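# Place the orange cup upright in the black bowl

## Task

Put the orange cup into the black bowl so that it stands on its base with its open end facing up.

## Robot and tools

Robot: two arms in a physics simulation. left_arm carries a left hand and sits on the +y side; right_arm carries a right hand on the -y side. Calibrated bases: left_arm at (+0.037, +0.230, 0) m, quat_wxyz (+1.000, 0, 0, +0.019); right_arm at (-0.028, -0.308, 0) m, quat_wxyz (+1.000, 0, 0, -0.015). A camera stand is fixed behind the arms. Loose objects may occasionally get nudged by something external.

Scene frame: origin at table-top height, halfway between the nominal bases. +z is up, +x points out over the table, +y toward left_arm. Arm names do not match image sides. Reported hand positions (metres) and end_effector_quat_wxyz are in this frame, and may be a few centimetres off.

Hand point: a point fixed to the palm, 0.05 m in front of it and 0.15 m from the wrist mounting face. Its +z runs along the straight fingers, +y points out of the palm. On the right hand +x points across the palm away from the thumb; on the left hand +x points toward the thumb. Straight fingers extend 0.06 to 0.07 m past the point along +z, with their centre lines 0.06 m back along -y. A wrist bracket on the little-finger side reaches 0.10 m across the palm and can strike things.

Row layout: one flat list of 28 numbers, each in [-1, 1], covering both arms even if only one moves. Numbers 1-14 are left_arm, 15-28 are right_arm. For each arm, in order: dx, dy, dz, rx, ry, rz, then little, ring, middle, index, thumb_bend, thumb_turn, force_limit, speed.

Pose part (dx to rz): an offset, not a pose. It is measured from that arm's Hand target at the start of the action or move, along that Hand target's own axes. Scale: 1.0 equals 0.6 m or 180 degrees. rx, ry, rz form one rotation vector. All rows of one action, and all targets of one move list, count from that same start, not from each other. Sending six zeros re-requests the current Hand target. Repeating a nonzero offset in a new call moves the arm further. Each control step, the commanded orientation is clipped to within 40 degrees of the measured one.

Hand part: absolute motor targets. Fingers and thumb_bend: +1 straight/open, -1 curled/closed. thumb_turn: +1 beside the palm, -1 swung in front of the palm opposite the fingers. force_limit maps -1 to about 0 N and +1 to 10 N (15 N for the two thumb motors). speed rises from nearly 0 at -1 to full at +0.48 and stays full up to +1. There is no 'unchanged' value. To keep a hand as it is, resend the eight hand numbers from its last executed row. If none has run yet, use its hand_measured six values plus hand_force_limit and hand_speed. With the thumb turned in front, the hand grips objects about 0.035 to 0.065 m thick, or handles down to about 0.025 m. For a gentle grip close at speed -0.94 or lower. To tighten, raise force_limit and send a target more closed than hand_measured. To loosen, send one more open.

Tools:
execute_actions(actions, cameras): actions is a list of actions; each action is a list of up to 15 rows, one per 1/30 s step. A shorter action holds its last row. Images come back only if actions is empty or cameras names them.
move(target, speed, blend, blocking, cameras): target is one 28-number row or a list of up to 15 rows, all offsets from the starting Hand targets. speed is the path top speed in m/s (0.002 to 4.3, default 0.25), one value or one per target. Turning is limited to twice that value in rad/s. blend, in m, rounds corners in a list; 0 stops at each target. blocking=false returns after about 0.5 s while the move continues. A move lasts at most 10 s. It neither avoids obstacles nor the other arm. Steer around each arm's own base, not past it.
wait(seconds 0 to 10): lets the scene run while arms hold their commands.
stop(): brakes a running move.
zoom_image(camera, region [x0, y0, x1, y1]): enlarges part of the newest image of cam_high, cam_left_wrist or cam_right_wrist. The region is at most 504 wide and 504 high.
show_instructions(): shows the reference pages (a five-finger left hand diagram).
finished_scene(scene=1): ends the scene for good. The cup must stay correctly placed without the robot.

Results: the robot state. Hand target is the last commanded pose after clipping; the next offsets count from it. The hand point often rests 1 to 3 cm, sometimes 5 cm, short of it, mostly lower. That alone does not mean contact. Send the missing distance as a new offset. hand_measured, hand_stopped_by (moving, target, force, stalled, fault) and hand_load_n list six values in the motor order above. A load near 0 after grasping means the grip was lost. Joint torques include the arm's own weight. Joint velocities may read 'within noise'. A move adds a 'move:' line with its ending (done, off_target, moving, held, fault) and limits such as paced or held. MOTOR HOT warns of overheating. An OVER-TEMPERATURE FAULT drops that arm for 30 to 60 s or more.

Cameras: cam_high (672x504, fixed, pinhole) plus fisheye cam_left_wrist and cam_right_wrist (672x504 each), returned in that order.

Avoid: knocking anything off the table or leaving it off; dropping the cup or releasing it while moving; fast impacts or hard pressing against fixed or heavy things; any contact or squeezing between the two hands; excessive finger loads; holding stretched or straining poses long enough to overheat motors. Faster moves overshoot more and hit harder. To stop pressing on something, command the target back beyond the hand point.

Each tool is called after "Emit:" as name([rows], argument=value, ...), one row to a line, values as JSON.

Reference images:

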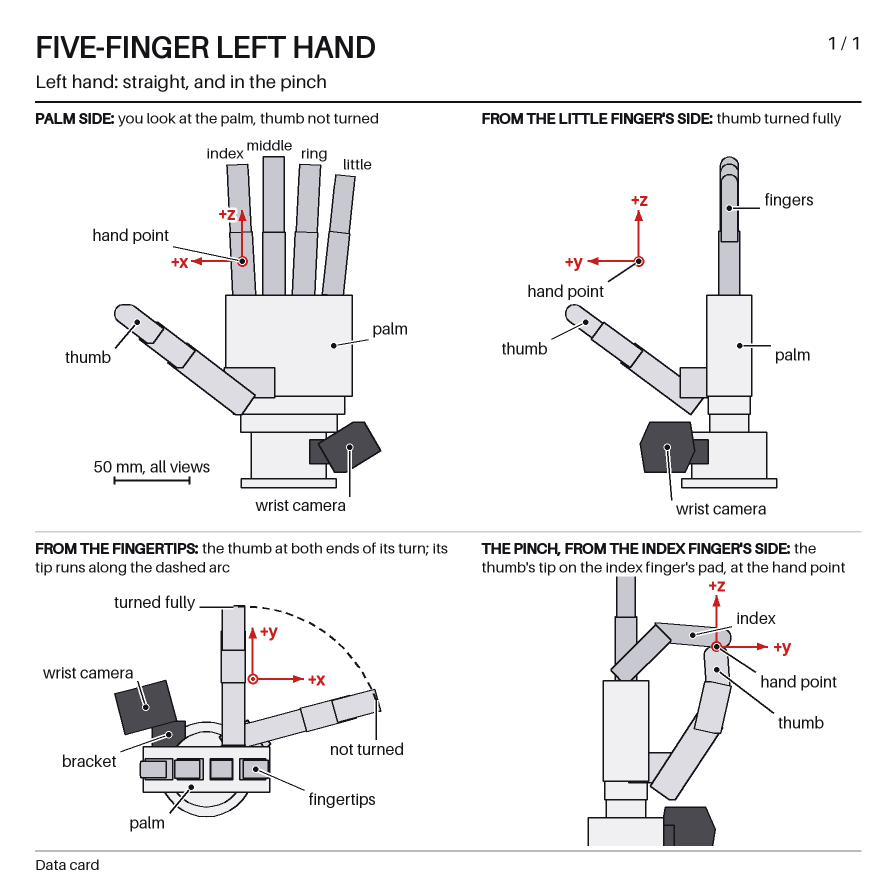

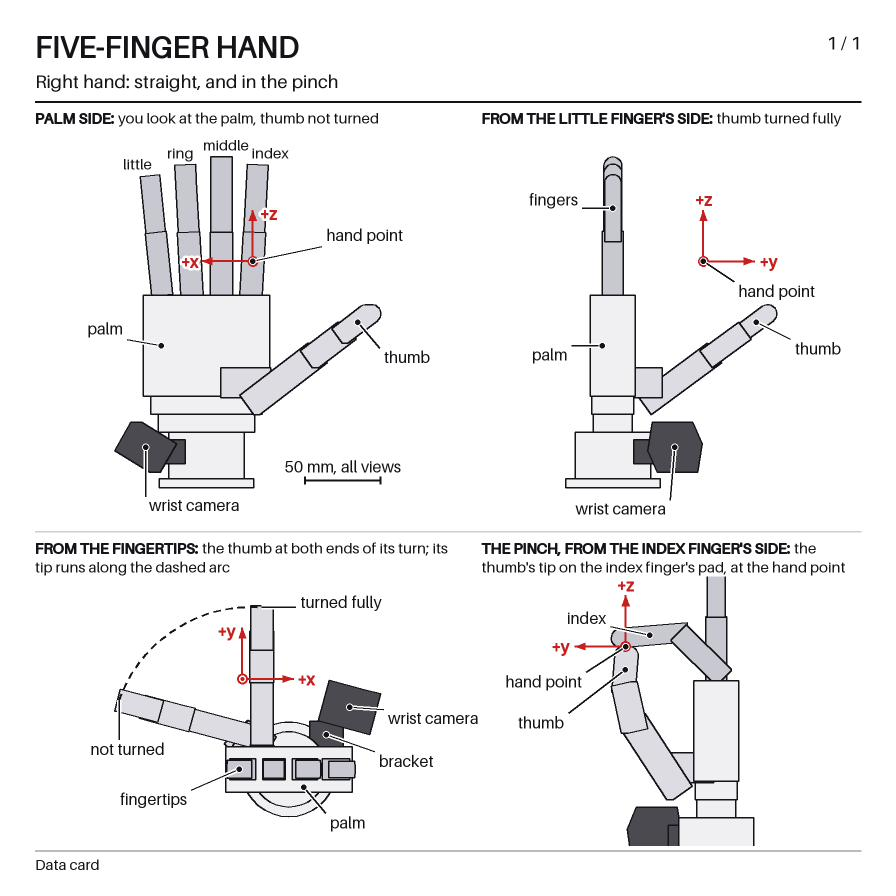

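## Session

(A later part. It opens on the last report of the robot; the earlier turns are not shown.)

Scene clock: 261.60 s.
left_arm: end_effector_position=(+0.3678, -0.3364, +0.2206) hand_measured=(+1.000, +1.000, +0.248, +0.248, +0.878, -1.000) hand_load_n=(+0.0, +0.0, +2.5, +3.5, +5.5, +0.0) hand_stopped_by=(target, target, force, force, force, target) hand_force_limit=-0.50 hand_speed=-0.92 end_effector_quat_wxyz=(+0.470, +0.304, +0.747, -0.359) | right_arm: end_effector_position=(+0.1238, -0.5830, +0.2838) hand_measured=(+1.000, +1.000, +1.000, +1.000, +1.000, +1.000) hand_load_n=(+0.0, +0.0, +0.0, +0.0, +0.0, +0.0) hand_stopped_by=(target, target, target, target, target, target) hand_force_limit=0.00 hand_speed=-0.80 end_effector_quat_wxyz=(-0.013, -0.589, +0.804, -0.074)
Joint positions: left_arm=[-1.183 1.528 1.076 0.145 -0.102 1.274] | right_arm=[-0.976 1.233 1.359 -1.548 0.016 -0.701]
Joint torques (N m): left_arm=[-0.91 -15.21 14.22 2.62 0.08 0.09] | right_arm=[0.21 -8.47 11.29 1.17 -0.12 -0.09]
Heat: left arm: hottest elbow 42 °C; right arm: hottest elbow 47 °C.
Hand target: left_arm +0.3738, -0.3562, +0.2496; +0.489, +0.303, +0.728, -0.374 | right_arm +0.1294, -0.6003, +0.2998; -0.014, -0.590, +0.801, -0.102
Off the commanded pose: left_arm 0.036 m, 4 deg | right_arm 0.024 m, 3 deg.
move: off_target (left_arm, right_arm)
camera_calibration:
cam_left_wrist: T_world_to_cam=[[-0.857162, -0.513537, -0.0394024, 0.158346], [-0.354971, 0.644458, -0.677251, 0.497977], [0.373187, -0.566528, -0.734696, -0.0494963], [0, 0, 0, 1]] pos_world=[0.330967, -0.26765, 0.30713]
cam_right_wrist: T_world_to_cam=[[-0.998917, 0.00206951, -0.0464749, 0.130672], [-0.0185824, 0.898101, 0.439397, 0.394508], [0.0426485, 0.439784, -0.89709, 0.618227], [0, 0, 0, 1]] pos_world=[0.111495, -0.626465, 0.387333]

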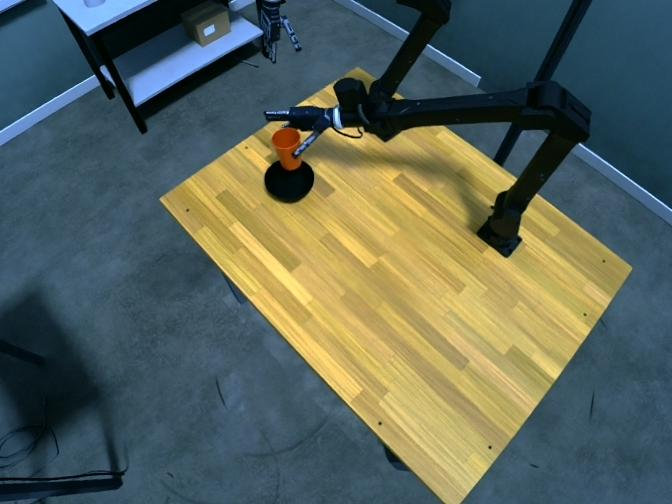

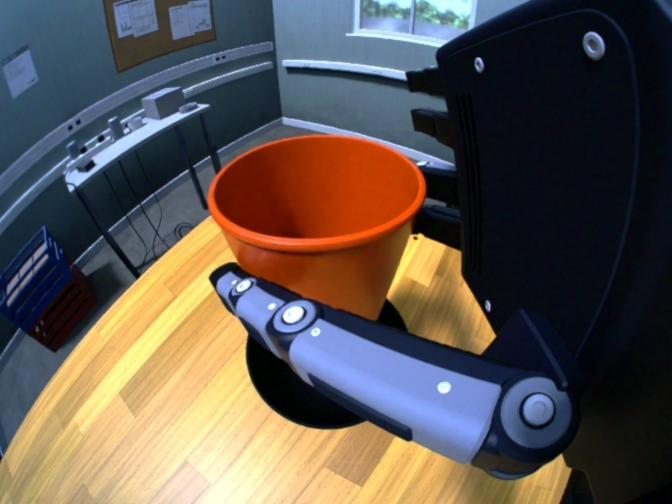

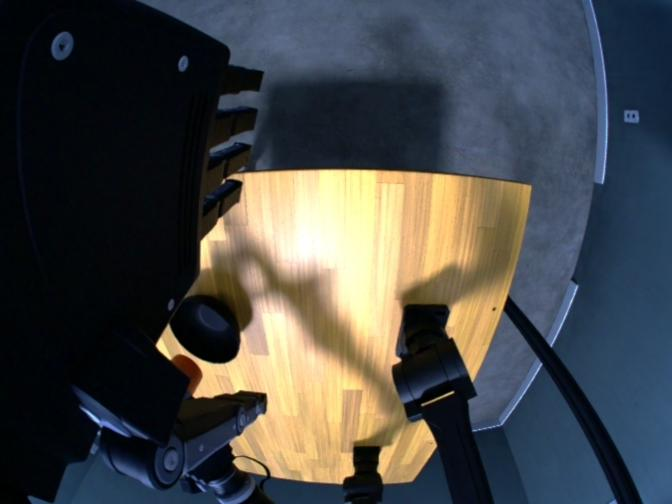

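Emit:
zoom_image(camera="cam_left_wrist", region=[220, 270, 440, 450])

Emit:
zoom_image(camera="cam_right_wrist", region=[140, 240, 300, 420])

Scaled by 2.291 from the camera's 672x504 image, which has a finer 960x720 frame.

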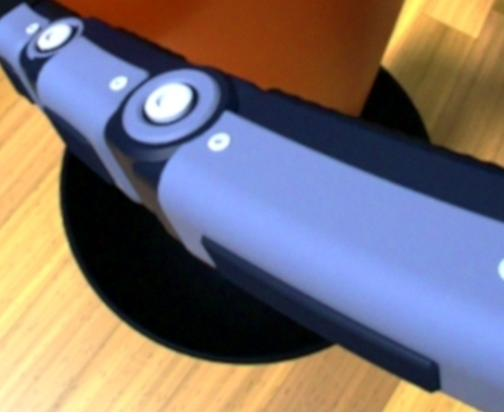

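Scaled by 2.800 from the camera's 672x504 image, which has a finer 960x720 frame.

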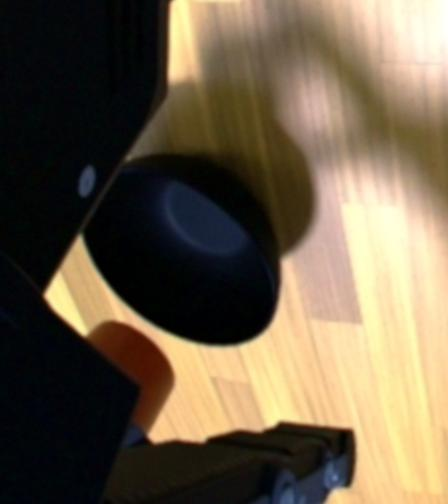

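Emit:
move(target=[0.096,0.0218,0.058,0.0053,-0.0231,0.003, 1,1,-0.2,-0.2,-0.2,-1, -0.5,-0.92, 0,0,0,0,0,0, 1,1,1,1,1,1,0,-0.8], speed=0.08, cameras=["all"])

Emit:
zoom_image(camera="cam_high", region=[240, 110, 360, 220])

Emit:
zoom_image(camera="cam_left_wrist", region=[180, 120, 480, 460])

Emit:
zoom_image(camera="cam_right_wrist", region=[140, 240, 300, 420])

Scene clock: 301.53 s.
left_arm: end_effector_position=(+0.3834, -0.3679, +0.1776) hand_measured=(+1.000, +1.000, +0.248, +0.248, +0.878, -1.000) hand_load_n=(+0.0, +0.0, +3.0, +3.5, +5.5, +0.0) hand_stopped_by=(target, target, force, force, force, target) hand_force_limit=-0.50 hand_speed=-0.92 end_effector_quat_wxyz=(+0.506, +0.293, +0.714, -0.385) | right_arm: end_effector_position=(+0.1238, -0.5830, +0.2838) hand_measured=(+1.000, +1.000, +1.000, +1.000, +1.000, +1.000) hand_load_n=(+0.0, +0.0, +0.0, +0.0, +0.0, +0.0) hand_stopped_by=(target, target, target, target, target, target) hand_force_limit=0.00 hand_speed=-0.80 end_effector_quat_wxyz=(-0.013, -0.589, +0.804, -0.074)
Joint positions: left_arm=[-1.183 1.682 1.05 0.438 -0.104 1.291] | right_arm=[-0.976 1.233 1.359 -1.548 0.016 -0.701]
Joint torques (N m): left_arm=[-1.2 -17.14 9.57 2.71 -0.05 0.12] | right_arm=[0.15 -8.47 11.29 1.17 -0.13 -0.09]
Heat: left arm: hottest elbow 45 °C; right arm: hottest elbow 48 °C.
Hand target: left_arm +0.3817, -0.3741, +0.1840; +0.514, +0.296, +0.705, -0.389 | right_arm +0.1294, -0.6003, +0.2998; -0.014, -0.590, +0.801, -0.102
Off the commanded pose: left_arm 0.009 m, 1 deg | right_arm 0.024 m, 3 deg.
move: off_target (right_arm)
camera_calibration:
cam_left_wrist: T_world_to_cam=[[-0.855773, -0.515551, -0.0431228, 0.153166], [-0.30968, 0.577243, -0.755572, 0.466462], [0.414428, -0.633244, -0.653645, -0.159543], [0, 0, 0, 1]] pos_world=[0.341648, -0.291326, 0.254766]
cam_right_wrist: T_world_to_cam=[[-0.998917, 0.00206951, -0.0464749, 0.130672], [-0.0185824, 0.898101, 0.439397, 0.394508], [0.0426485, 0.439784, -0.89709, 0.618227], [0, 0, 0, 1]] pos_world=[0.111495, -0.626465, 0.387333]

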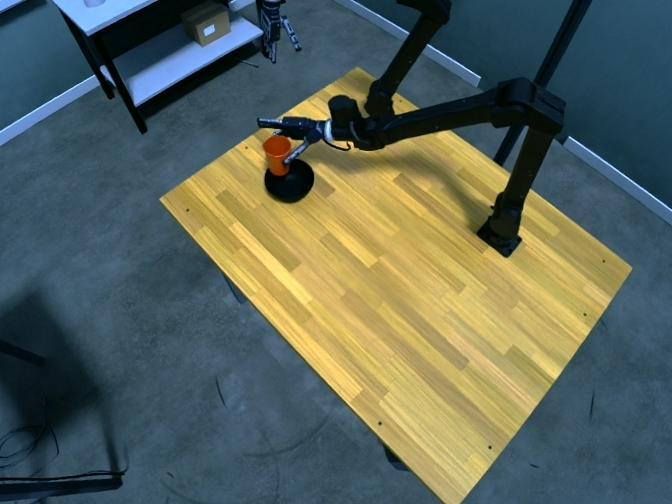

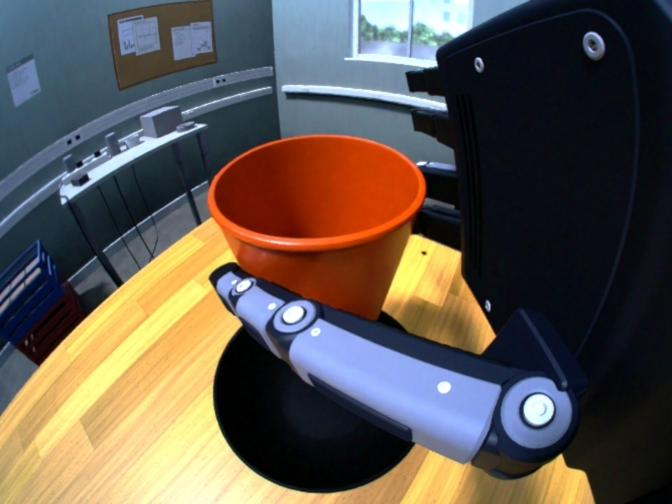

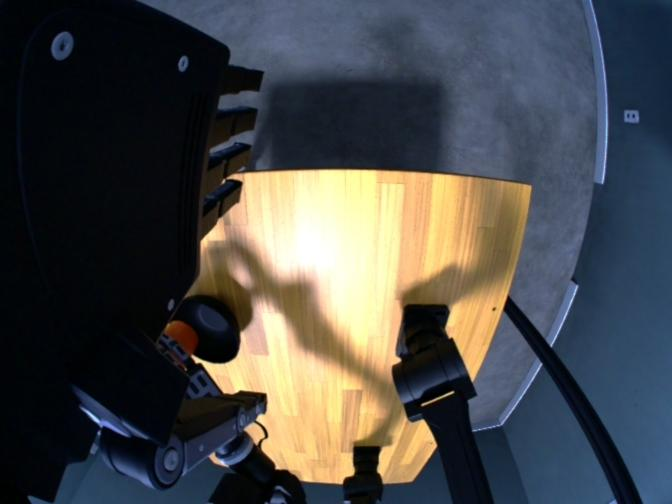

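Scaled by 4.200 from the camera's 672x504 image, which has a finer 960x720 frame.

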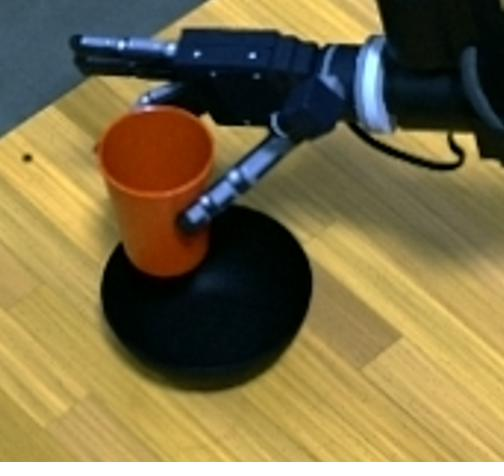

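Scaled by 1.482 from the camera's 672x504 image, which has a finer 960x720 frame.

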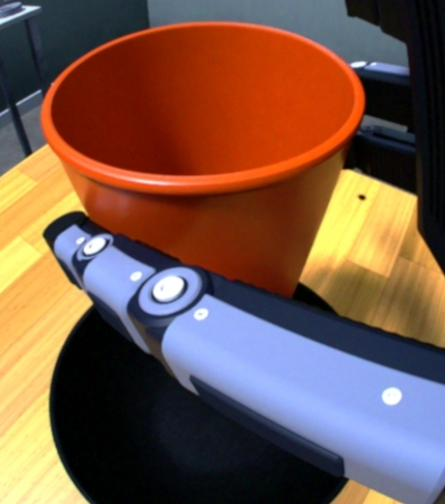

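Scaled by 2.800 from the camera's 672x504 image, which has a finer 960x720 frame.

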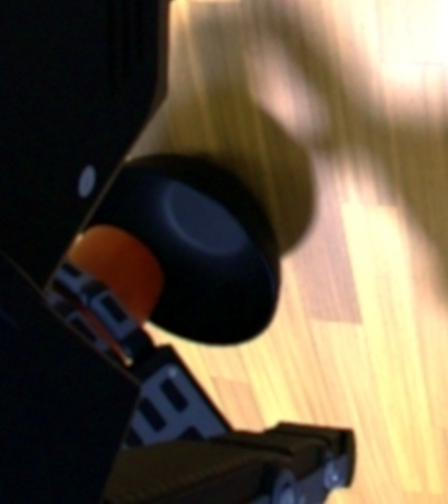

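Emit:
move(target=[0.0547,0.0203,-0.0218,0,0,0, 1,1,-0.2,-0.2,-0.2,-1, -0.5,-0.92, 0,0,0,0,0,0, 1,1,1,1,1,1,0,-0.8], speed=0.06, cameras=["all"])

Emit:
zoom_image(camera="cam_high", region=[240, 110, 360, 220])

Emit:
zoom_image(camera="cam_left_wrist", region=[180, 120, 480, 500])

Emit:
zoom_image(camera="cam_right_wrist", region=[140, 240, 300, 420])

Scene clock: 318.03 s.
left_arm: end_effector_position=(+0.3759, -0.3513, +0.1492) hand_measured=(+1.000, +1.000, +0.248, +0.248, +0.878, -1.000) hand_load_n=(+0.0, +0.0, +2.5, +3.5, +5.5, +0.0) hand_stopped_by=(target, target, force, force, force, target) hand_force_limit=-0.50 hand_speed=-0.92 end_effector_quat_wxyz=(+0.508, +0.293, +0.712, -0.386) | right_arm: end_effector_position=(+0.1238, -0.5830, +0.2838) hand_measured=(+1.000, +1.000, +1.000, +1.000, +1.000, +1.000) hand_load_n=(+0.0, +0.0, -0.5, +0.0, +0.0, +0.0) hand_stopped_by=(target, target, target, target, target, target) hand_force_limit=0.00 hand_speed=-0.80 end_effector_quat_wxyz=(-0.013, -0.589, +0.804, -0.074)
Joint positions: left_arm=[-1.183 1.694 0.965 0.541 -0.104 1.291] | right_arm=[-0.976 1.233 1.359 -1.548 0.016 -0.701]
Joint torques (N m): left_arm=[-0.73 -16.67 8.77 2.71 0.07 0.15] | right_arm=[0.21 -8.47 11.3 1.17 -0.12 -0.09]
Heat: left arm: hottest elbow 43 °C; right arm: hottest elbow 48 °C.
Hand target: left_arm +0.3755, -0.3560, +0.1519; +0.514, +0.296, +0.705, -0.389 | right_arm +0.1294, -0.6003, +0.2998; -0.014, -0.590, +0.801, -0.102
Off the commanded pose: left_arm 0.005 m, 1 deg | right_arm 0.024 m, 3 deg.
move: off_target (right_arm)
camera_calibration:
cam_left_wrist: T_world_to_cam=[[-0.855768, -0.515558, -0.0431427, 0.154095], [-0.307145, 0.573384, -0.759534, 0.431422], [0.416322, -0.636734, -0.649035, -0.167102], [0, 0, 0, 1]] pos_world=[0.333947, -0.274325, 0.225873]
cam_right_wrist: T_world_to_cam=[[-0.998917, 0.00206951, -0.0464749, 0.130672], [-0.0185824, 0.898101, 0.439397, 0.394508], [0.0426485, 0.439784, -0.89709, 0.618227], [0, 0, 0, 1]] pos_world=[0.111495, -0.626465, 0.387333]

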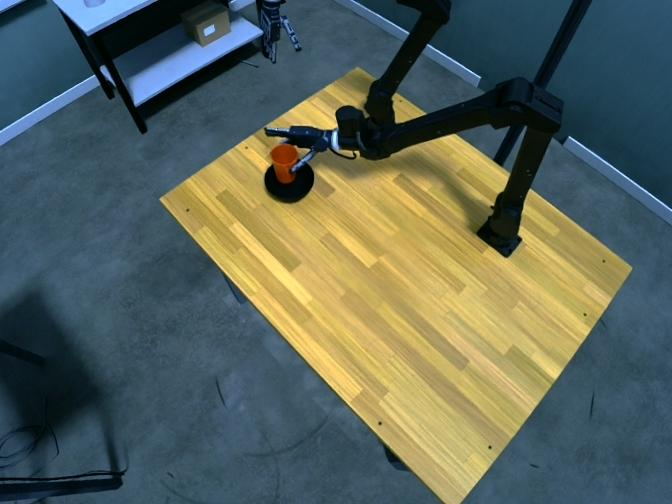

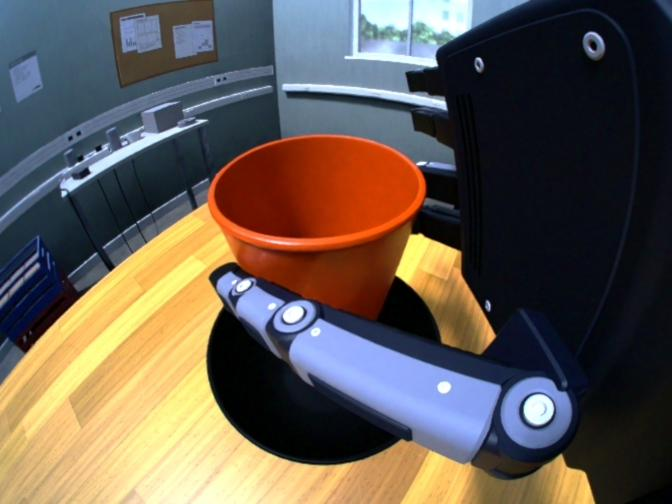

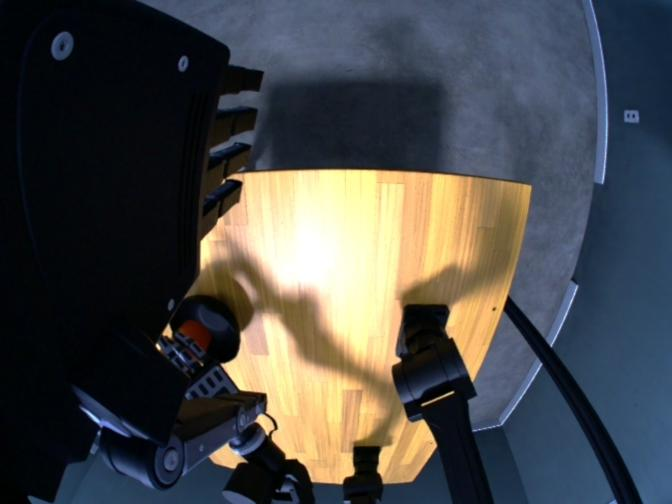

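Scaled by 4.200 from the camera's 672x504 image, which has a finer 960x720 frame.

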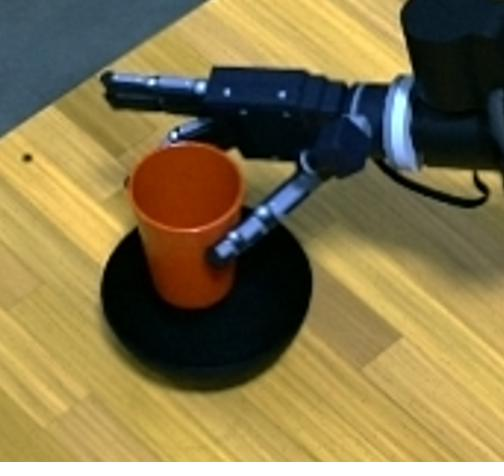

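Scaled by 1.326 from the camera's 672x504 image, which has a finer 960x720 frame.

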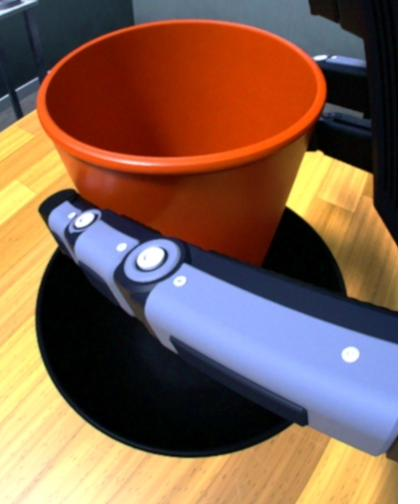

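Scaled by 2.800 from the camera's 672x504 image, which has a finer 960x720 frame.

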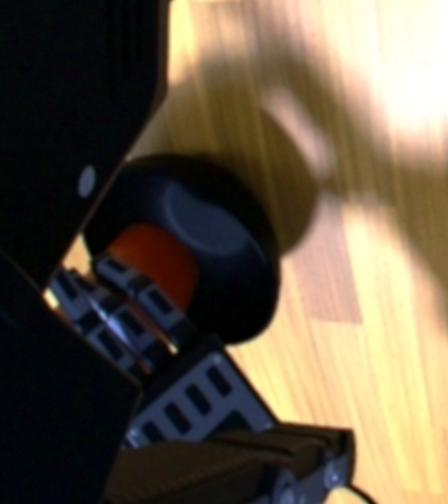

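Emit:
move(target=[0.0632,0.0113,0.0022,-0.0025,0.0107,-0.0014, 1,1,-0.2,-0.2,-0.2,-1, -0.5,-0.92, 0,0,0,0,0,0, 1,1,1,1,1,1,0,-0.8], speed=0.05, cameras=["all"])

Emit:
zoom_image(camera="cam_high", region=[240, 110, 360, 220])

Emit:
zoom_image(camera="cam_left_wrist", region=[180, 120, 480, 500])

Emit:
zoom_image(camera="cam_right_wrist", region=[140, 240, 300, 420])

Scene clock: 343.63 s.
left_arm: end_effector_position=(+0.3738, -0.3471, +0.1125) hand_measured=(+1.000, +1.000, +0.248, +0.248, +0.878, -1.000) hand_load_n=(+0.0, +0.0, +2.5, +3.5, +5.5, -0.5) hand_stopped_by=(target, target, force, force, force, target) hand_force_limit=-0.50 hand_speed=-0.92 end_effector_quat_wxyz=(+0.499, +0.298, +0.721, -0.377) | right_arm: end_effector_position=(+0.1238, -0.5830, +0.2838) hand_measured=(+1.000, +1.000, +1.000, +1.000, +1.000, +1.000) hand_load_n=(+0.0, +0.0, +0.0, +0.0, +0.0, +0.0) hand_stopped_by=(target, target, target, target, target, target) hand_force_limit=0.00 hand_speed=-0.80 end_effector_quat_wxyz=(-0.013, -0.589, +0.804, -0.074)
Joint positions: left_arm=[-1.184 1.748 0.94 0.587 -0.104 1.292] | right_arm=[-0.976 1.233 1.359 -1.548 0.016 -0.701]
Joint torques (N m): left_arm=[-1.32 -16.67 8.23 2.8 -0.04 0.03] | right_arm=[0.21 -8.47 11.29 1.18 -0.12 -0.09]
Heat: left arm: hottest elbow 42 °C; right arm: hottest elbow 49 °C.
Hand target: left_arm +0.3706, -0.3528, +0.1139; +0.503, +0.299, +0.716, -0.382 | right_arm +0.1294, -0.6003, +0.2998; -0.014, -0.590, +0.801, -0.102
Off the commanded pose: left_arm 0.007 m, 1 deg | right_arm 0.024 m, 3 deg.
move: off_target (right_arm)
camera_calibration:
cam_left_wrist: T_world_to_cam=[[-0.856384, -0.514156, -0.0474255, 0.154087], [-0.317121, 0.59623, -0.737526, 0.409699], [0.40748, -0.616566, -0.673652, -0.174168], [0, 0, 0, 1]] pos_world=[0.332852, -0.272436, 0.192143]
cam_right_wrist: T_world_to_cam=[[-0.998917, 0.00206951, -0.0464749, 0.130672], [-0.0185824, 0.898101, 0.439397, 0.394508], [0.0426485, 0.439784, -0.89709, 0.618227], [0, 0, 0, 1]] pos_world=[0.111495, -0.626465, 0.387333]

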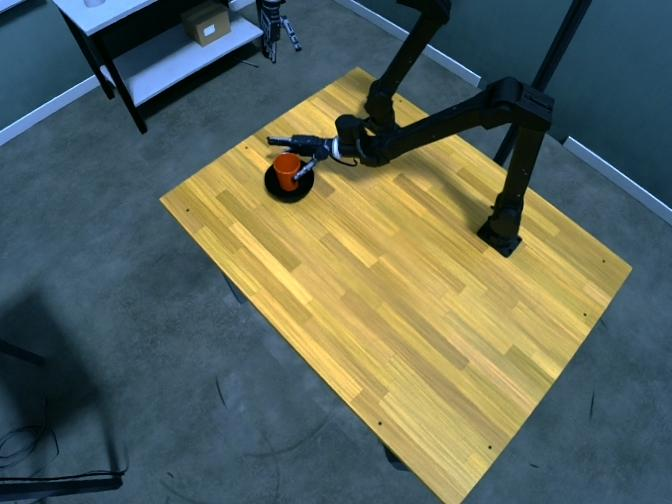

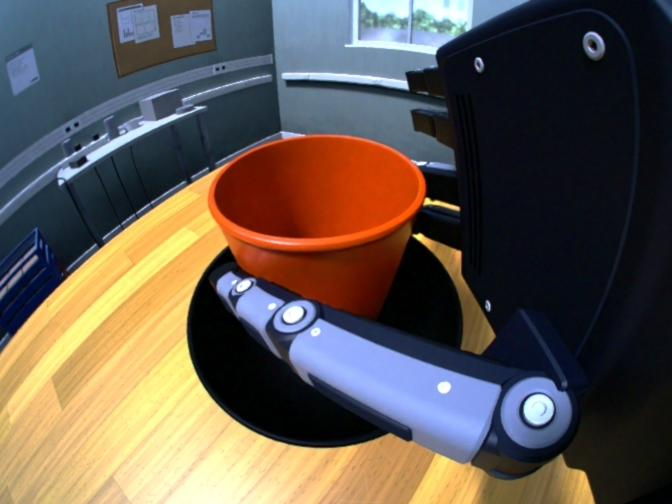

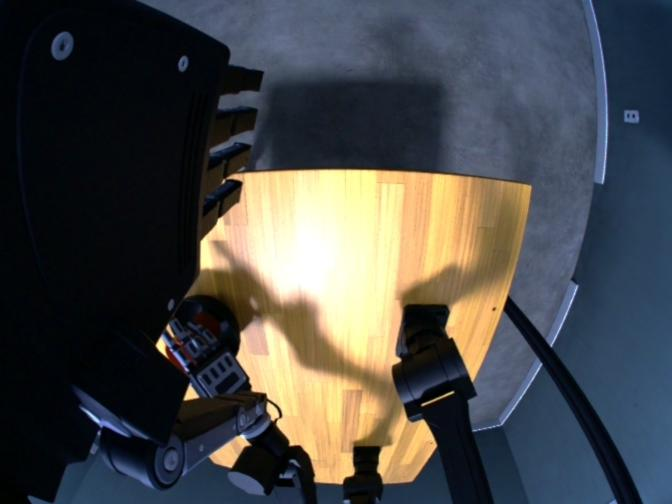

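Scaled by 4.200 from the camera's 672x504 image, which has a finer 960x720 frame.

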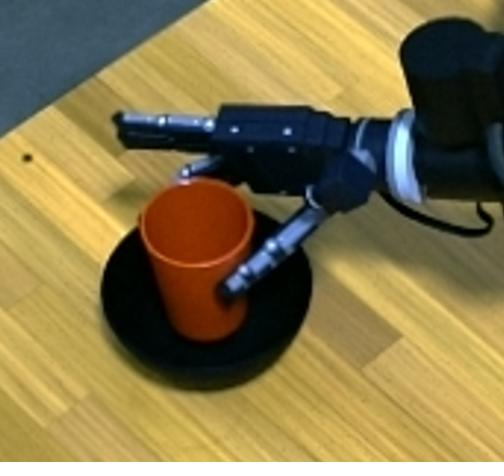

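Scaled by 1.326 from the camera's 672x504 image, which has a finer 960x720 frame.

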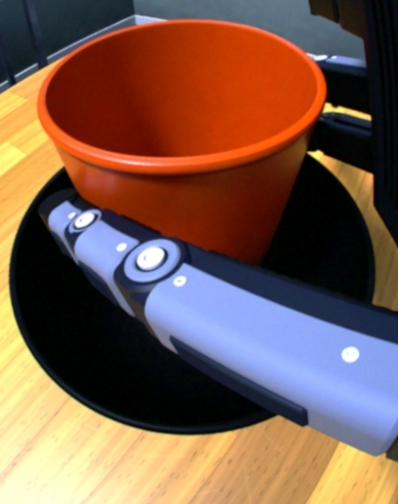

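Scaled by 2.800 from the camera's 672x504 image, which has a finer 960x720 frame.

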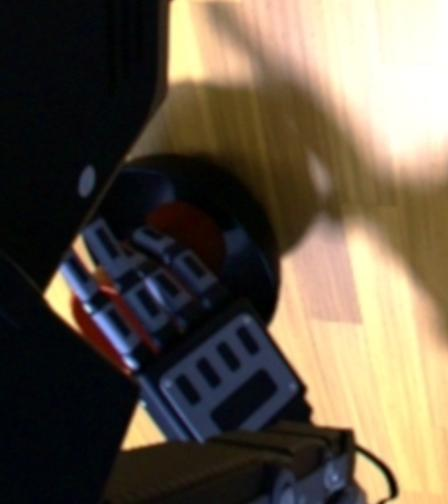

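Emit:
move(target=[0.0316,0.0082,0.0068,-0.0012,0.0054,-0.0007, 1,1,-0.2,-0.2,-0.2,-1, -0.5,-0.92, 0,0,0,0,0,0, 1,1,1,1,1,1,0,-0.8], speed=0.04, cameras=["all"])

Emit:
zoom_image(camera="cam_high", region=[240, 110, 360, 220])

Emit:
zoom_image(camera="cam_right_wrist", region=[140, 240, 300, 420])

Scene clock: 352.77 s.
left_arm: end_effector_position=(+0.3737, -0.3469, +0.0923) hand_measured=(+1.000, +1.000, +0.248, +0.248, +0.878, -1.000) hand_load_n=(+0.0, +0.0, +3.0, +3.5, +5.5, +0.0) hand_stopped_by=(target, target, force, force, force, target) hand_force_limit=-0.50 hand_speed=-0.92 end_effector_quat_wxyz=(+0.494, +0.301, +0.726, -0.372) | right_arm: end_effector_position=(+0.1238, -0.5830, +0.2838) hand_measured=(+1.000, +1.000, +1.000, +1.000, +1.000, +1.000) hand_load_n=(+0.0, +0.0, +0.0, +0.0, -0.5, +0.0) hand_stopped_by=(target, target, target, target, target, target) hand_force_limit=0.00 hand_speed=-0.80 end_effector_quat_wxyz=(-0.013, -0.589, +0.804, -0.074)
Joint positions: left_arm=[-1.184 1.785 0.936 0.61 -0.104 1.292] | right_arm=[-0.976 1.233 1.359 -1.548 0.016 -0.701]
Joint torques (N m): left_arm=[-1.32 -17.03 7.98 2.59 0.02 0.01] | right_arm=[0.21 -8.47 11.29 1.17 -0.12 -0.09]
Heat: left arm: hottest elbow 42 °C; right arm: hottest elbow 49 °C.
Hand target: left_arm +0.3706, -0.3528, +0.0938; +0.497, +0.301, +0.721, -0.378 | right_arm +0.1294, -0.6003, +0.2998; -0.014, -0.590, +0.801, -0.102
Off the commanded pose: left_arm 0.007 m, 1 deg | right_arm 0.024 m, 3 deg.
move: off_target (right_arm)
camera_calibration:
cam_left_wrist: T_world_to_cam=[[-0.856737, -0.513365, -0.0495821, 0.153803], [-0.322585, 0.608385, -0.725125, 0.399803], [0.402419, -0.605246, -0.68683, -0.180694], [0, 0, 0, 1]] pos_world=[0.333454, -0.273641, 0.173426]
cam_right_wrist: T_world_to_cam=[[-0.998917, 0.00206951, -0.0464749, 0.130672], [-0.0185824, 0.898101, 0.439397, 0.394508], [0.0426485, 0.439784, -0.89709, 0.618227], [0, 0, 0, 1]] pos_world=[0.111495, -0.626465, 0.387333]

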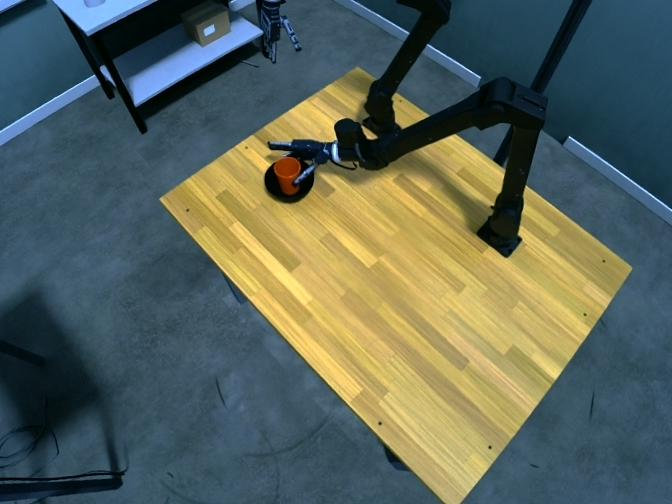

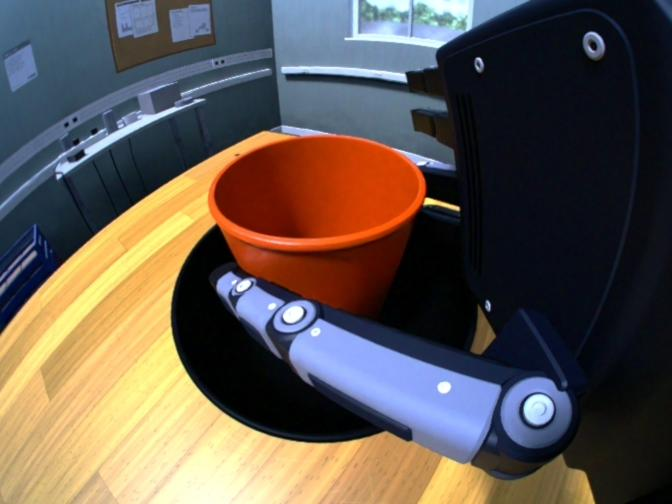

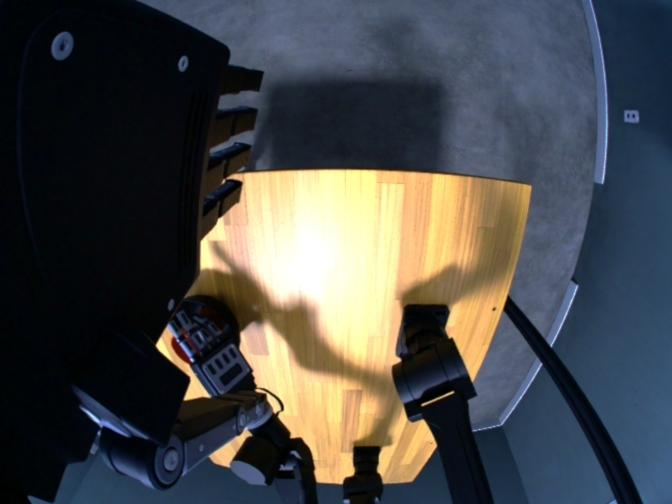

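Scaled by 4.200 from the camera's 672x504 image, which has a finer 960x720 frame.

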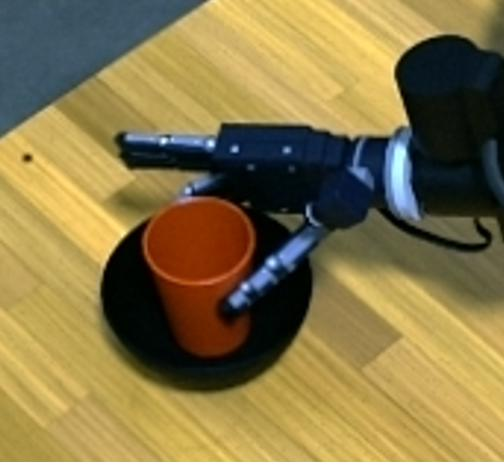

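Scaled by 2.800 from the camera's 672x504 image, which has a finer 960x720 frame.

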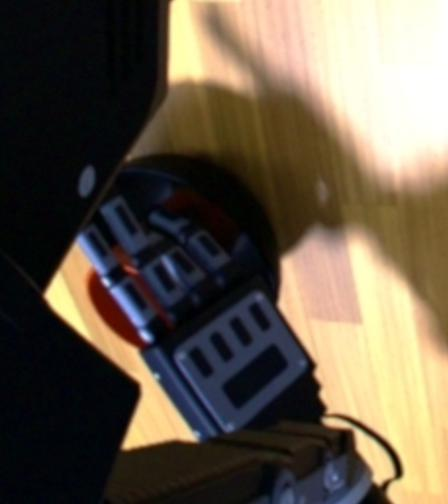

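Emit:
move(target=[0.0111,0.0029,0.0024,0,0,0, 1,1,-0.2,-0.2,-0.2,-1, -0.5,-0.92, 0,0,0,0,0,0, 1,1,1,1,1,1,0,-0.8], speed=0.02, cameras=["cam_high","cam_left_wrist"])

Emit:
zoom_image(camera="cam_high", region=[240, 110, 360, 220])

Emit:
zoom_image(camera="cam_left_wrist", region=[190, 110, 450, 330])

Scene clock: 357.10 s.
left_arm: end_effector_position=(+0.3743, -0.3482, +0.0880) hand_measured=(+1.000, +1.000, +0.248, +0.248, +0.878, -1.000) hand_load_n=(+0.0, +0.0, +2.5, +3.5, +5.5, +0.0) hand_stopped_by=(target, target, force, force, force, target) hand_force_limit=-0.50 hand_speed=-0.92 end_effector_quat_wxyz=(+0.495, +0.300, +0.725, -0.374) | right_arm: end_effector_position=(+0.1238, -0.5830, +0.2838) hand_measured=(+1.000, +1.000, +1.000, +1.000, +1.000, +1.000) hand_load_n=(+0.0, +0.0, +0.0, +0.0, +0.0, +0.0) hand_stopped_by=(target, target, target, target, target, target) hand_force_limit=0.00 hand_speed=-0.80 end_effector_quat_wxyz=(-0.013, -0.589, +0.804, -0.074)
Joint positions: left_arm=[-1.184 1.798 0.936 0.628 -0.104 1.292] | right_arm=[-0.976 1.233 1.359 -1.548 0.016 -0.701]
Joint torques (N m): left_arm=[-1.49 -17.08 7.62 2.54 0.02 0] | right_arm=[0.21 -8.47 11.3 1.17 -0.12 -0.09]
Heat: left arm: hottest elbow 42 °C; right arm: hottest elbow 49 °C.
Hand target: left_arm +0.3705, -0.3527, +0.0868; +0.497, +0.301, +0.721, -0.378 | right_arm +0.1294, -0.6003, +0.2998; -0.014, -0.590, +0.801, -0.102
Off the commanded pose: left_arm 0.006 m, 1 deg | right_arm 0.024 m, 3 deg.
move: off_target (right_arm)
camera_calibration:
cam_left_wrist: T_world_to_cam=[[-0.856638, -0.513585, -0.0490127, 0.15321], [-0.321117, 0.60513, -0.728493, 0.396318], [0.403802, -0.608315, -0.683298, -0.186585], [0, 0, 0, 1]] pos_world=[0.333854, -0.27464, 0.168731]
Images, in order (width x height): cam_high 672x504, cam_left_wrist 672x504.

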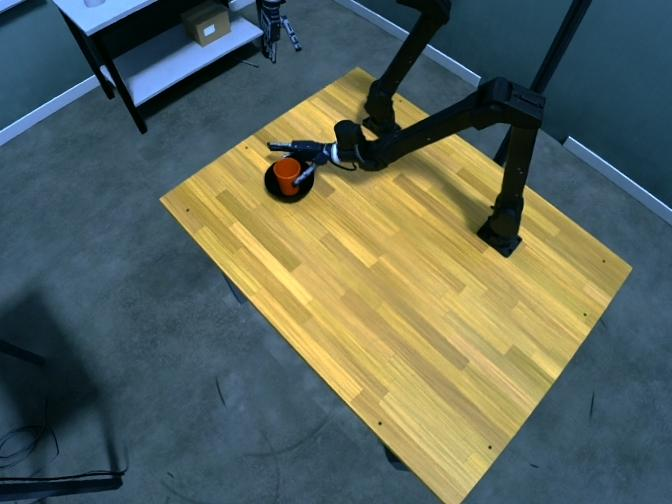

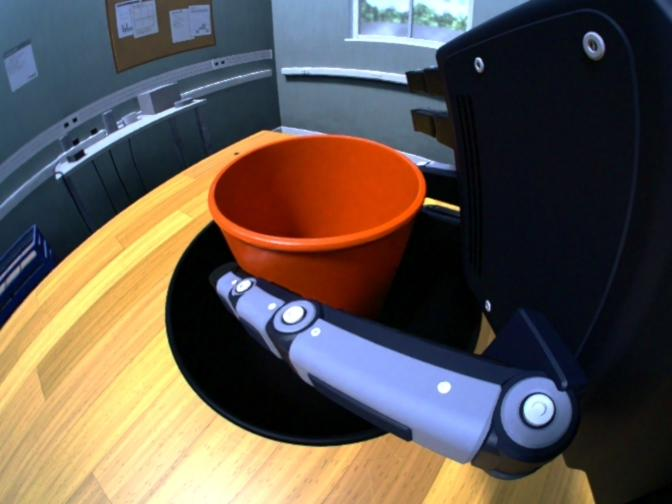

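Scaled by 4.200 from the camera's 672x504 image, which has a finer 960x720 frame.

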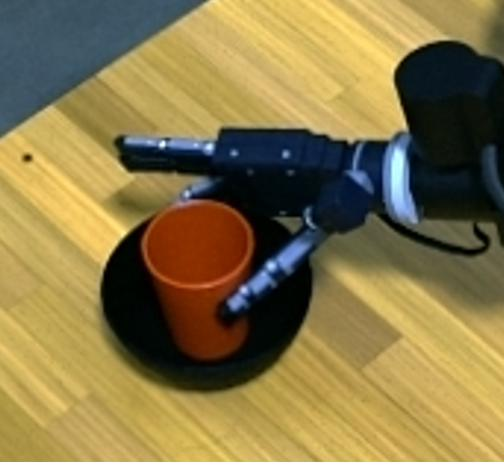

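Scaled by 1.938 from the camera's 672x504 image, which has a finer 960x720 frame.

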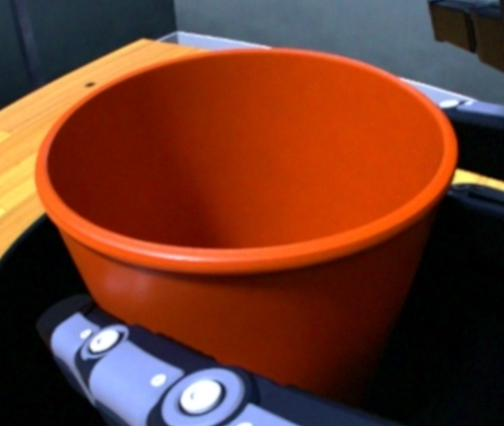

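Emit:
move(target=[0.0095,0.0025,0.002,0,0,0, 1,1,-0.2,-0.2,-0.2,-1, -0.5,-0.92, 0,0,0,0,0,0, 1,1,1,1,1,1,0,-0.8], speed=0.02, cameras=["cam_high","cam_left_wrist"])

Emit:
zoom_image(camera="cam_high", region=[240, 110, 360, 220])

Emit:
zoom_image(camera="cam_left_wrist", region=[190, 110, 450, 330])

Scene clock: 360.60 s.
left_arm: end_effector_position=(+0.3745, -0.3487, +0.0866) hand_measured=(+1.000, +1.000, +0.248, +0.248, +0.878, -1.000) hand_load_n=(+0.0, +0.0, +3.0, +3.0, +5.5, -1.0) hand_stopped_by=(target, target, force, force, force, target) hand_force_limit=-0.50 hand_speed=-0.92 end_effector_quat_wxyz=(+0.498, +0.299, +0.722, -0.376) | right_arm: end_effector_position=(+0.1238, -0.5830, +0.2838) hand_measured=(+1.000, +1.000, +1.000, +1.000, +1.000, +1.000) hand_load_n=(+0.0, +0.0, +0.0, +0.0, +0.0, +0.0) hand_stopped_by=(target, target, target, target, target, target) hand_force_limit=0.00 hand_speed=-0.80 end_effector_quat_wxyz=(-0.013, -0.589, +0.804, -0.074)
Joint positions: left_arm=[-1.184 1.806 0.933 0.648 -0.104 1.292] | right_arm=[-0.976 1.233 1.359 -1.548 0.016 -0.701]
Joint torques (N m): left_arm=[-1.08 -16.67 7.56 2.5 0.01 0.01] | right_arm=[0.21 -8.47 11.29 1.16 -0.12 -0.09]
Heat: left arm: hottest elbow 42 °C; right arm: hottest elbow 49 °C.
Hand target: left_arm +0.3705, -0.3526, +0.0807; +0.497, +0.301, +0.721, -0.378 | right_arm +0.1294, -0.6003, +0.2998; -0.014, -0.590, +0.801, -0.102
Off the commanded pose: left_arm 0.008 m, 0 deg | right_arm 0.024 m, 3 deg.
move: off_target (right_arm)
camera_calibration:
cam_left_wrist: T_world_to_cam=[[-0.85643, -0.514033, -0.047934, 0.152749], [-0.318398, 0.598997, -0.734728, 0.393014], [0.406387, -0.613981, -0.676666, -0.19144], [0, 0, 0, 1]] pos_world=[0.333752, -0.274437, 0.166539]
Images, in order (width x height): cam_high 672x504, cam_left_wrist 672x504.

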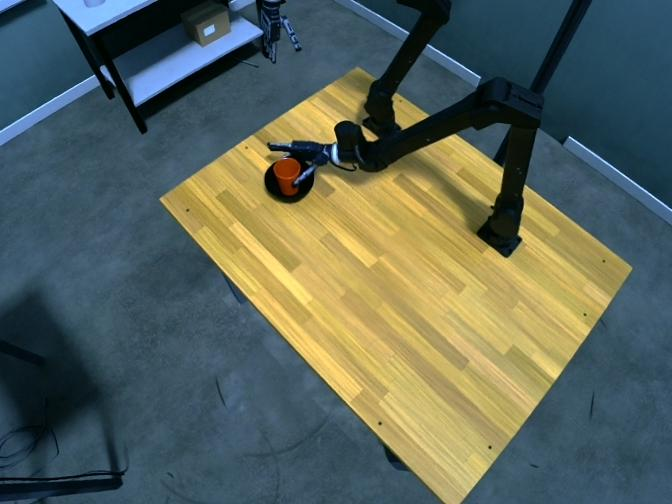

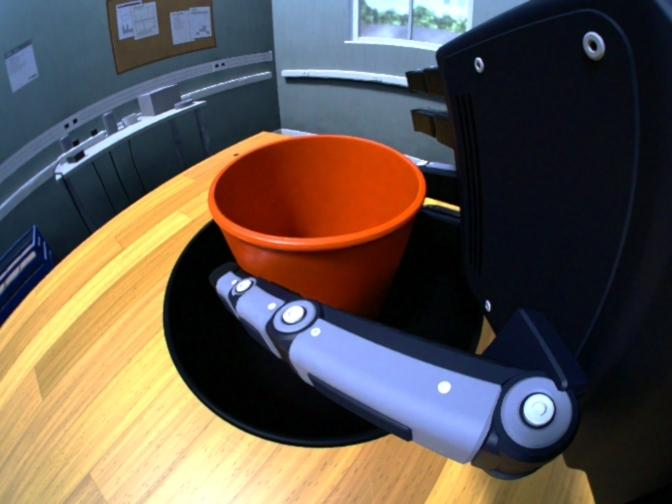

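Scaled by 4.200 from the camera's 672x504 image, which has a finer 960x720 frame.

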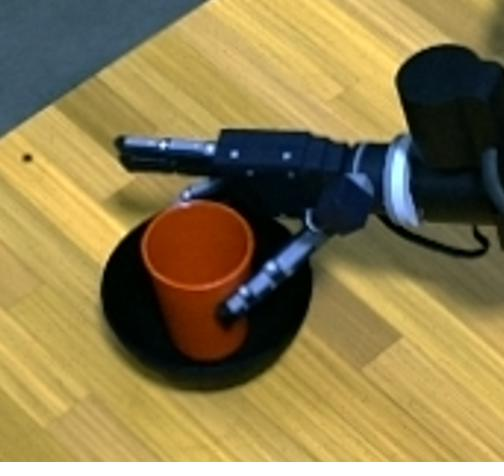

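Scaled by 1.938 from the camera's 672x504 image, which has a finer 960x720 frame.

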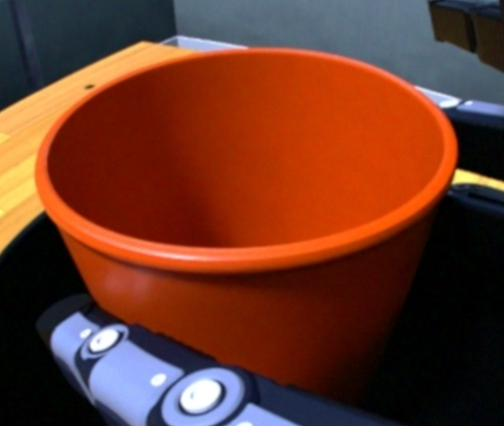

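Emit:
move(target=[0.0095,0.0025,0.002,0,0,0, 1,1,-0.2,-0.2,-0.2,-1, -0.5,-0.92, 0,0,0,0,0,0, 1,1,1,1,1,1,0,-0.8], speed=0.02, cameras=["cam_high"])

Emit:
zoom_image(camera="cam_high", region=[240, 110, 360, 220])

Scene clock: 363.57 s.
left_arm: end_effector_position=(+0.3752, -0.3502, +0.0865) hand_measured=(+1.000, +1.000, +0.248, +0.248, +0.878, -1.000) hand_load_n=(+0.0, +0.0, +3.0, +3.0, +5.5, -1.0) hand_stopped_by=(target, target, force, force, force, target) hand_force_limit=-0.50 hand_speed=-0.92 end_effector_quat_wxyz=(+0.501, +0.297, +0.719, -0.379) | right_arm: end_effector_position=(+0.1238, -0.5830, +0.2838) hand_measured=(+1.000, +1.000, +1.000, +1.000, +1.000, +1.000) hand_load_n=(+0.0, +0.0, +0.0, +0.0, +0.0, -0.5) hand_stopped_by=(target, target, target, target, target, target) hand_force_limit=0.00 hand_speed=-0.80 end_effector_quat_wxyz=(-0.013, -0.589, +0.804, -0.074)
Joint positions: left_arm=[-1.184 1.813 0.933 0.667 -0.104 1.292] | right_arm=[-0.976 1.233 1.359 -1.548 0.016 -0.701]
Joint torques (N m): left_arm=[-1.14 -15.68 7.23 2.36 0.01 0.02] | right_arm=[0.21 -8.53 11.3 1.17 -0.12 -0.09]
Heat: left arm: hottest elbow 41 °C; right arm: hottest elbow 49 °C.
Hand target: left_arm +0.3704, -0.3525, +0.0747; +0.497, +0.301, +0.721, -0.378 | right_arm +0.1294, -0.6003, +0.2998; -0.014, -0.590, +0.801, -0.102
Off the commanded pose: left_arm 0.013 m, 1 deg | right_arm 0.024 m, 3 deg.
move: off_target (left_arm, right_arm)
Images, in order (width x height): cam_high 672x504.

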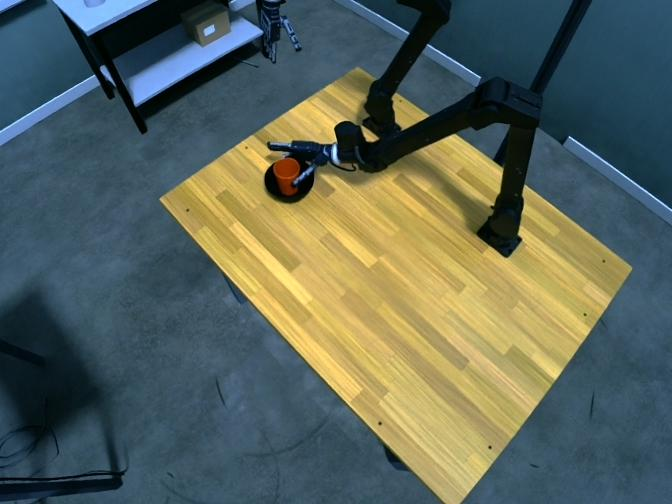

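Scaled by 4.200 from the camera's 672x504 image, which has a finer 960x720 frame.

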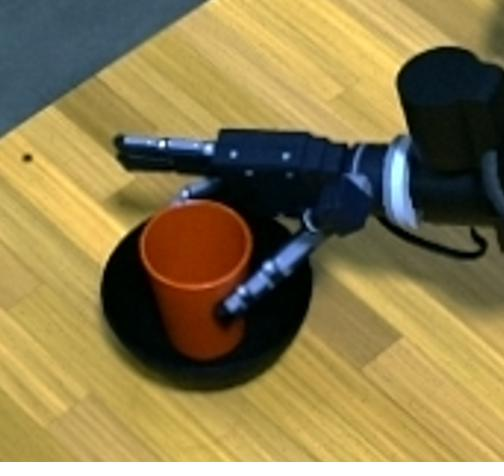

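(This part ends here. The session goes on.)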